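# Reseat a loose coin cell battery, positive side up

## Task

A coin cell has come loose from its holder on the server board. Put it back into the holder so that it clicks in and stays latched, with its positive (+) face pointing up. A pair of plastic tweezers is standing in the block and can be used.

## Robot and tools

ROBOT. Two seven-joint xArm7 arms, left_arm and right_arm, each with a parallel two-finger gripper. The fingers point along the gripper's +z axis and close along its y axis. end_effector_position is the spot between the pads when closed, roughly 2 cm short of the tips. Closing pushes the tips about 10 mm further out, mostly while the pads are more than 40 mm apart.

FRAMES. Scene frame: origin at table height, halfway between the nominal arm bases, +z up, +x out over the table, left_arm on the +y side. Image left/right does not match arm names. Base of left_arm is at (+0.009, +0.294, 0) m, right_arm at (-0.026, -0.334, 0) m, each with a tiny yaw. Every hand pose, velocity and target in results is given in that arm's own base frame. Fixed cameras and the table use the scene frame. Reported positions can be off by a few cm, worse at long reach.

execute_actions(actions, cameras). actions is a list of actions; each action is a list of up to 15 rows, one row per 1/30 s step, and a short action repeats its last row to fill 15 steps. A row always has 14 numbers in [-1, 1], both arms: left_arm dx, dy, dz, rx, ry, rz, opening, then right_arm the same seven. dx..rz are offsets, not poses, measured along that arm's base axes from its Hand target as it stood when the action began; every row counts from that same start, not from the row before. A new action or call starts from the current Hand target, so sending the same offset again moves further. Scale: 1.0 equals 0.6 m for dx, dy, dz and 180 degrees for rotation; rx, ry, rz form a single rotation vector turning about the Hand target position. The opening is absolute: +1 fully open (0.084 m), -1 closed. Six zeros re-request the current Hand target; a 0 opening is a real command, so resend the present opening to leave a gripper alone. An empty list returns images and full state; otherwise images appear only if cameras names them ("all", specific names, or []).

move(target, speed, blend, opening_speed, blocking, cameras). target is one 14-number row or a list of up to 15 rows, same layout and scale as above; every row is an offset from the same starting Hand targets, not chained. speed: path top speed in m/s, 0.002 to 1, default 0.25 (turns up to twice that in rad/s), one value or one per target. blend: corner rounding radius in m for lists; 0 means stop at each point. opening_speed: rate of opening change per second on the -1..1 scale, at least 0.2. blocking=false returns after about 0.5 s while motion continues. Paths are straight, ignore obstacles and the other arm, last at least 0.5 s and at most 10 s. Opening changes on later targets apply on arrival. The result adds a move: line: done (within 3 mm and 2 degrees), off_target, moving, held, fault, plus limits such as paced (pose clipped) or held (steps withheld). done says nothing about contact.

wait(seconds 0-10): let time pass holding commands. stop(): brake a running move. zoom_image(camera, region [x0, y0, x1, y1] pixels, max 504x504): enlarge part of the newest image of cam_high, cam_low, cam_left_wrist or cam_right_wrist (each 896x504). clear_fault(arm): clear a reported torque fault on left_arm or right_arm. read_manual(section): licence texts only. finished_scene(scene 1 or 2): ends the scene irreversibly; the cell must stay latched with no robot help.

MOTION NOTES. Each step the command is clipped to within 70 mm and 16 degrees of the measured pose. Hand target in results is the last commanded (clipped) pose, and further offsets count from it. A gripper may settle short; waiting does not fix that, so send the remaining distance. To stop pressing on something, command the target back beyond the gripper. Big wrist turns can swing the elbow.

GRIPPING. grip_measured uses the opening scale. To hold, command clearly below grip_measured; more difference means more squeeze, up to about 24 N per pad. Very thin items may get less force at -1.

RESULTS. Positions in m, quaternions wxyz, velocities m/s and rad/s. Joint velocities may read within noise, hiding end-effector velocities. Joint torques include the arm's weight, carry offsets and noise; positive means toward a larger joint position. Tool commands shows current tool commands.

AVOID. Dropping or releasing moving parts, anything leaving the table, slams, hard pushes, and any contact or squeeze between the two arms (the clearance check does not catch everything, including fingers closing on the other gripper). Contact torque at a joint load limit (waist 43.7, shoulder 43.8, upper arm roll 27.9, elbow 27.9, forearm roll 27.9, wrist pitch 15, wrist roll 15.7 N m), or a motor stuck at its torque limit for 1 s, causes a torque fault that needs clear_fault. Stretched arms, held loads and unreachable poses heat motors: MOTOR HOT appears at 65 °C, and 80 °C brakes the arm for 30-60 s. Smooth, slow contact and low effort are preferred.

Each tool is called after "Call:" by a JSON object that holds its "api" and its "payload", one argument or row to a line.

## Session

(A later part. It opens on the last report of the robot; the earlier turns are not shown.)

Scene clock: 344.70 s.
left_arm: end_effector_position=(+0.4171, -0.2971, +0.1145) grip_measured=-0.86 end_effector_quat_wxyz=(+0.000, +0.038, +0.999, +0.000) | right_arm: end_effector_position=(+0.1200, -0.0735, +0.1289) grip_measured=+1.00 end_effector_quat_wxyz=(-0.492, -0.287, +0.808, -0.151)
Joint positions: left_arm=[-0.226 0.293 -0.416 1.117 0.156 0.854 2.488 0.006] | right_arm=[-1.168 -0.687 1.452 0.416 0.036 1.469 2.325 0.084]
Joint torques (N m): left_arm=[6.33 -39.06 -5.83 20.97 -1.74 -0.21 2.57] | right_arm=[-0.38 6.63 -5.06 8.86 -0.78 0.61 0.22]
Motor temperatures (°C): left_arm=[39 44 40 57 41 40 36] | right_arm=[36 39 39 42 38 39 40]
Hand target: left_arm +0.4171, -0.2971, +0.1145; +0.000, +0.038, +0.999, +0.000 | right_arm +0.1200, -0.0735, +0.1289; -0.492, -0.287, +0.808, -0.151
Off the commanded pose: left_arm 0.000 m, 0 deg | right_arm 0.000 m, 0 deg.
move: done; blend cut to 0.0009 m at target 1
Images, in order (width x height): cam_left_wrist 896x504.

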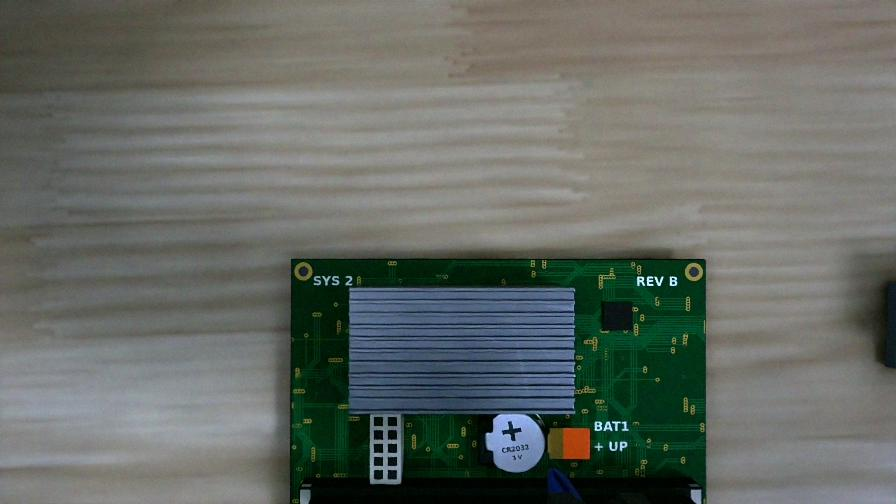

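Call:
{"api": "move", "payload": {
  "target": [
    [-0.0113,-0.0058,0,0,0,0,-1, 0,0,0,0,0,0,1],
    [-0.0113,-0.0058,-0.0307,0,0,0,-1, 0,0,0,0,0,0,1]
  ],
  "speed": [0.05,0.02],
  "cameras": ["cam_left_wrist"]
}}

Call:
{"api": "zoom_image", "payload": {
  "camera": "cam_left_wrist",
  "region": [470, 404, 630, 504]
}}

Scene clock: 364.53 s.
left_arm: end_effector_position=(+0.4104, -0.3007, +0.0963) grip_measured=-0.87 end_effector_quat_wxyz=(+0.000, +0.038, +0.999, +0.000) | right_arm: end_effector_position=(+0.1200, -0.0735, +0.1289) grip_measured=+1.00 end_effector_quat_wxyz=(-0.492, -0.287, +0.808, -0.151)
Joint positions: left_arm=[-0.239 0.316 -0.413 1.087 0.174 0.804 2.462 0.006] | right_arm=[-1.168 -0.687 1.452 0.416 0.036 1.469 2.325 0.084]
Joint torques (N m): left_arm=[-5.8 -10.89 1.83 7.65 1.39 -1.65 -2.78] | right_arm=[-0.4 6.37 -5.07 8.95 -0.57 0.46 0.1]
Motor temperatures (°C): left_arm=[39 44 40 58 40 40 36] | right_arm=[36 39 39 42 38 39 40]
Hand target: left_arm +0.4103, -0.3006, +0.0961; +0.000, +0.038, +0.999, +0.000 | right_arm +0.1200, -0.0735, +0.1289; -0.492, -0.287, +0.808, -0.151
Off the commanded pose: left_arm 0.000 m, 0 deg | right_arm 0.000 m, 0 deg.
move: done
Images, in order (width x height): cam_left_wrist 896x504.

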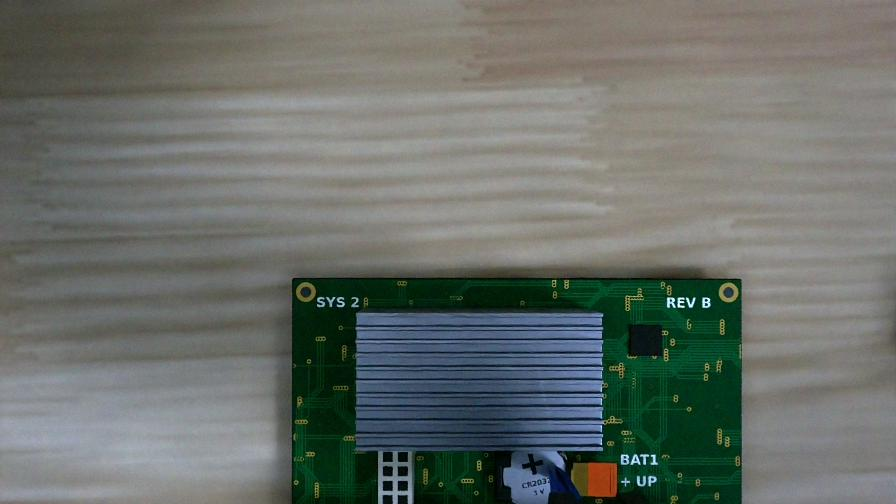

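Scaled by 3.150 from the camera's 896x504 image, which has a finer 1280x720 frame.

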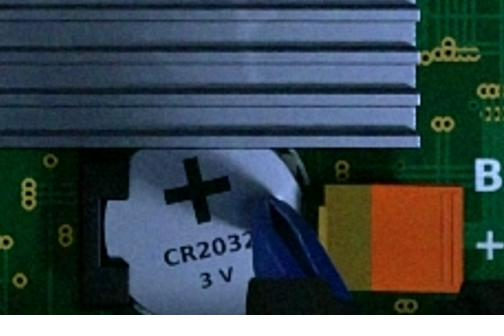

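Call:
{"api": "move", "payload": {
  "target": [
    [0,0,-0.0015,0,0,0,-1, 0,0,0,0,0,0,1],
    [0,0,0.012,0,0,0,-1, 0,0,0,0,0,0,1],
    [0.0133,0.0008,0.04,0,0,0,-1, 0,0,0,0,0,0,1]
  ],
  "speed": [0.01,0.04,0.08],
  "blend": [0,0.003,0],
  "cameras": ["cam_left_wrist"]
}}

Call:
{"api": "zoom_image", "payload": {
  "camera": "cam_left_wrist",
  "region": [460, 394, 600, 484]
}}

Scene clock: 377.73 s.
left_arm: end_effector_position=(+0.4183, -0.3001, +0.1201) grip_measured=-0.87 end_effector_quat_wxyz=(+0.000, +0.038, +0.999, +0.000) | right_arm: end_effector_position=(+0.1200, -0.0735, +0.1289) grip_measured=+1.00 end_effector_quat_wxyz=(-0.492, -0.287, +0.808, -0.151)
Joint positions: left_arm=[-0.229 0.293 -0.418 1.133 0.154 0.871 2.487 0.006] | right_arm=[-1.168 -0.687 1.452 0.416 0.036 1.469 2.325 0.084]
Joint torques (N m): left_arm=[6.49 -39.91 -5.77 20.63 -1.36 -0.02 2.6] | right_arm=[-0.67 6.94 -5.08 9.1 -0.99 0.48 0.03]
Hand target: left_arm +0.4183, -0.3001, +0.1201; +0.000, +0.038, +0.999, +0.000 | right_arm +0.1200, -0.0735, +0.1289; -0.492, -0.287, +0.808, -0.151
Off the commanded pose: left_arm 0.000 m, 0 deg | right_arm 0.000 m, 0 deg.
move: done
Images, in order (width x height): cam_left_wrist 896x504.

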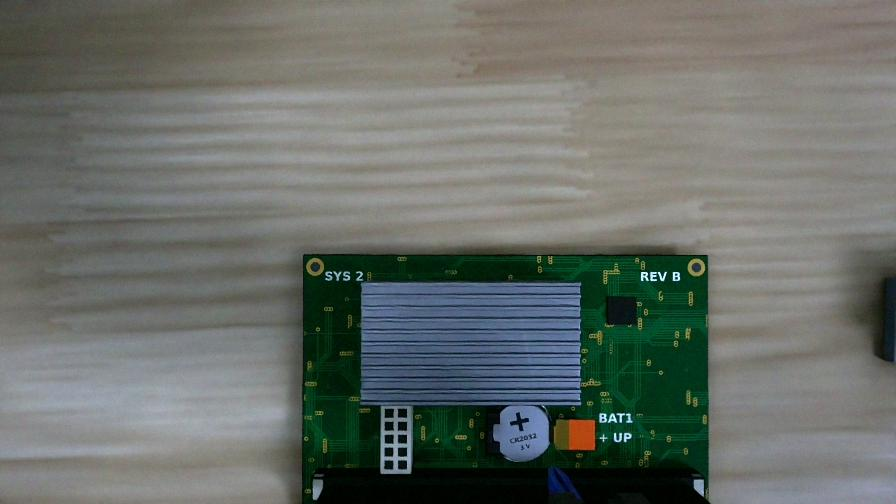

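Scaled by 3.600 from the camera's 896x504 image, which has a finer 1280x720 frame.

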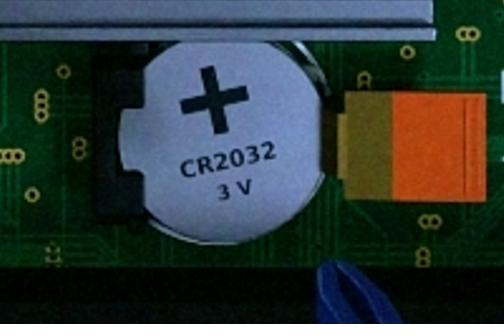

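Call:
{"api": "move", "payload": {
  "target": [
    [0,0.01,0.1332,0,0,0,-1, 0,0,0,0,0,0,1],
    [-0.0522,0.2871,0.1332,0,0,-0.01244,-1, 0,0,0,0,0,0,1],
    [-0.0522,0.2871,0.06,0,0,-0.01244,-1, 0,0,0,0,0,0,1]
  ],
  "speed": [0.2,0.3,0.12],
  "blend": [0.03,0.02,0],
  "cameras": ["cam_left_wrist"]
}}

Call:
{"api": "zoom_image", "payload": {
  "camera": "cam_left_wrist",
  "region": [440, 384, 620, 504]
}}

Scene clock: 403.63 s.
left_arm: end_effector_position=(+0.3870, -0.1278, +0.1561) grip_measured=-0.87 end_effector_quat_wxyz=(+0.000, +0.058, +0.998, +0.000) | right_arm: end_effector_position=(+0.1200, -0.0735, +0.1289) grip_measured=+1.00 end_effector_quat_wxyz=(-0.492, -0.287, +0.808, -0.151)
Joint positions: left_arm=[-0.033 -0.124 -0.281 0.767 -0.044 0.888 2.972 0.006] | right_arm=[-1.168 -0.687 1.452 0.416 0.036 1.469 2.325 0.084]
Joint torques (N m): left_arm=[6.92 -11.82 -1.75 14.92 1.04 -2.4 -2.73] | right_arm=[-0.73 7.31 -5.33 8.94 -0.88 0.63 0.31]
Motor temperatures (°C): left_arm=[39 44 40 57 40 40 37] | right_arm=[36 39 39 42 38 39 40]
Hand target: left_arm +0.3870, -0.1278, +0.1561; +0.000, +0.058, +0.998, +0.000 | right_arm +0.1200, -0.0735, +0.1289; -0.492, -0.287, +0.808, -0.151
Off the commanded pose: left_arm 0.000 m, 0 deg | right_arm 0.000 m, 0 deg.
move: done
Images, in order (width x height): cam_left_wrist 896x504.

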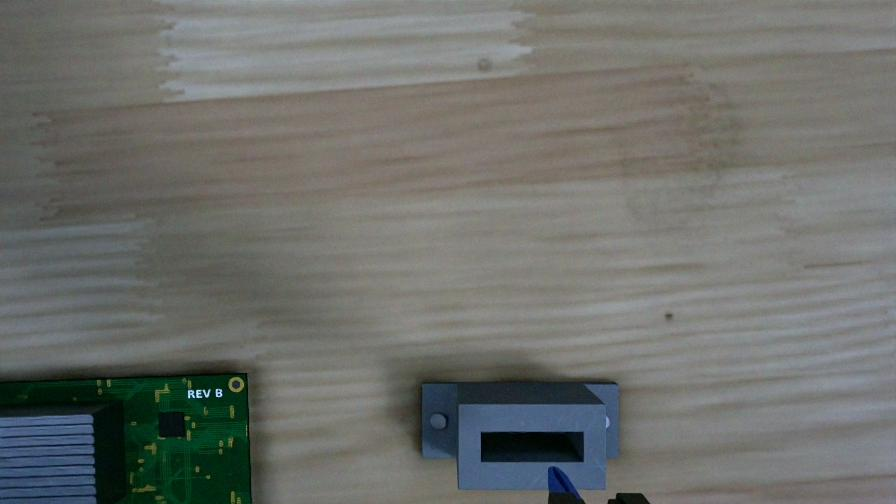

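Scaled by 2.800 from the camera's 896x504 image, which has a finer 1280x720 frame.

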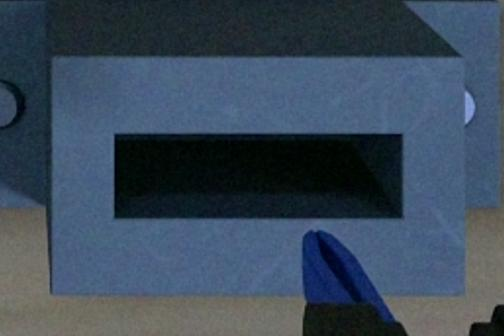

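Call:
{"api": "move", "payload": {
  "target": [
    [0,0,-0.1123,0,0,0,-1, 0,0,0,0,0,0,1],
    [0,0,-0.1123,0,0,0,-0.55, 0,0,0,0,0,0,1],
    [0,0,-0.1123,0,0,0,1, 0,0,0,0,0,0,1],
    [0,0,0.05,0,0,0,1, 0,0,0,0,0,0,1]
  ],
  "speed": [0.07,0.05,0.05,0.15],
  "opening_speed": 0.6,
  "cameras": ["cam_left_wrist","cam_high"]
}}

Call:
{"api": "zoom_image", "payload": {
  "camera": "cam_high",
  "region": [440, 220, 620, 340]
}}

Scene clock: 417.40 s.
left_arm: end_effector_position=(+0.3869, -0.1278, +0.1861) grip_measured=+1.00 end_effector_quat_wxyz=(+0.000, +0.058, +0.998, +0.000) | right_arm: end_effector_position=(+0.1200, -0.0735, +0.1289) grip_measured=+1.00 end_effector_quat_wxyz=(-0.492, -0.287, +0.808, -0.151)
Joint positions: left_arm=[-0.031 -0.17 -0.278 0.816 -0.056 0.98 2.982 0.084] | right_arm=[-1.168 -0.687 1.452 0.416 0.036 1.469 2.325 0.084]
Joint torques (N m): left_arm=[-3.05 -27.87 3.89 21.58 -1.73 0 2.6] | right_arm=[-1.2 7.09 -4.82 9.05 -0.81 0.43 0.25]
Motor temperatures (°C): left_arm=[39 43 40 56 40 40 37] | right_arm=[36 39 39 42 38 39 40]
Hand target: left_arm +0.3870, -0.1278, +0.1861; +0.000, +0.058, +0.998, +0.000 | right_arm +0.1200, -0.0735, +0.1289; -0.492, -0.287, +0.808, -0.151
Off the commanded pose: left_arm 0.000 m, 0 deg | right_arm 0.000 m, 0 deg.
move: done
Images, in order (width x height): cam_high 896x504, cam_left_wrist 896x504.

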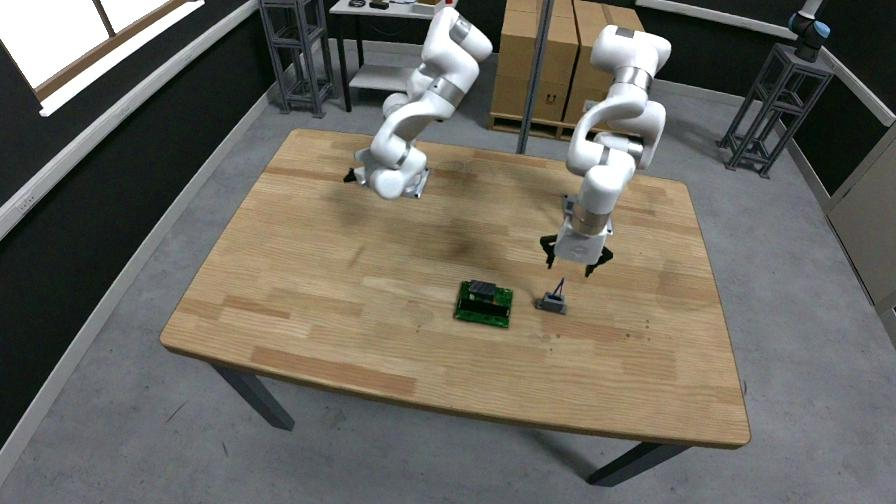

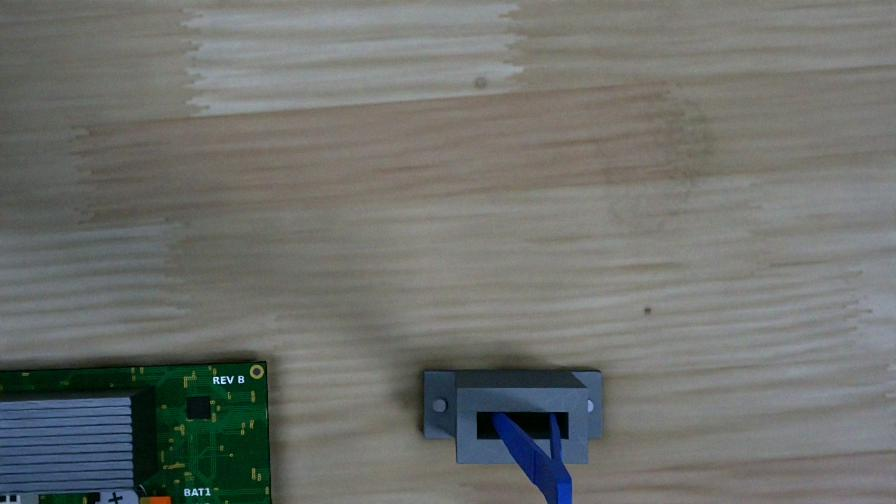

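Scaled by 2.800 from the camera's 896x504 image, which has a finer 1280x720 frame.

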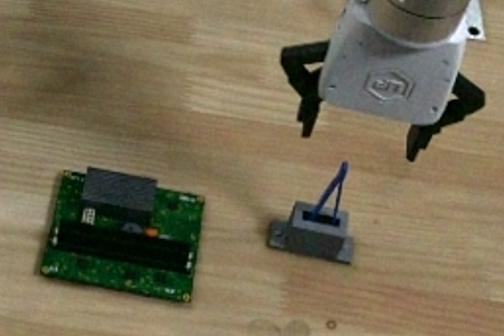

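Call:
{"api": "finished_scene", "payload": {
  "scene": 2
}}

The scene is finished: the task was done.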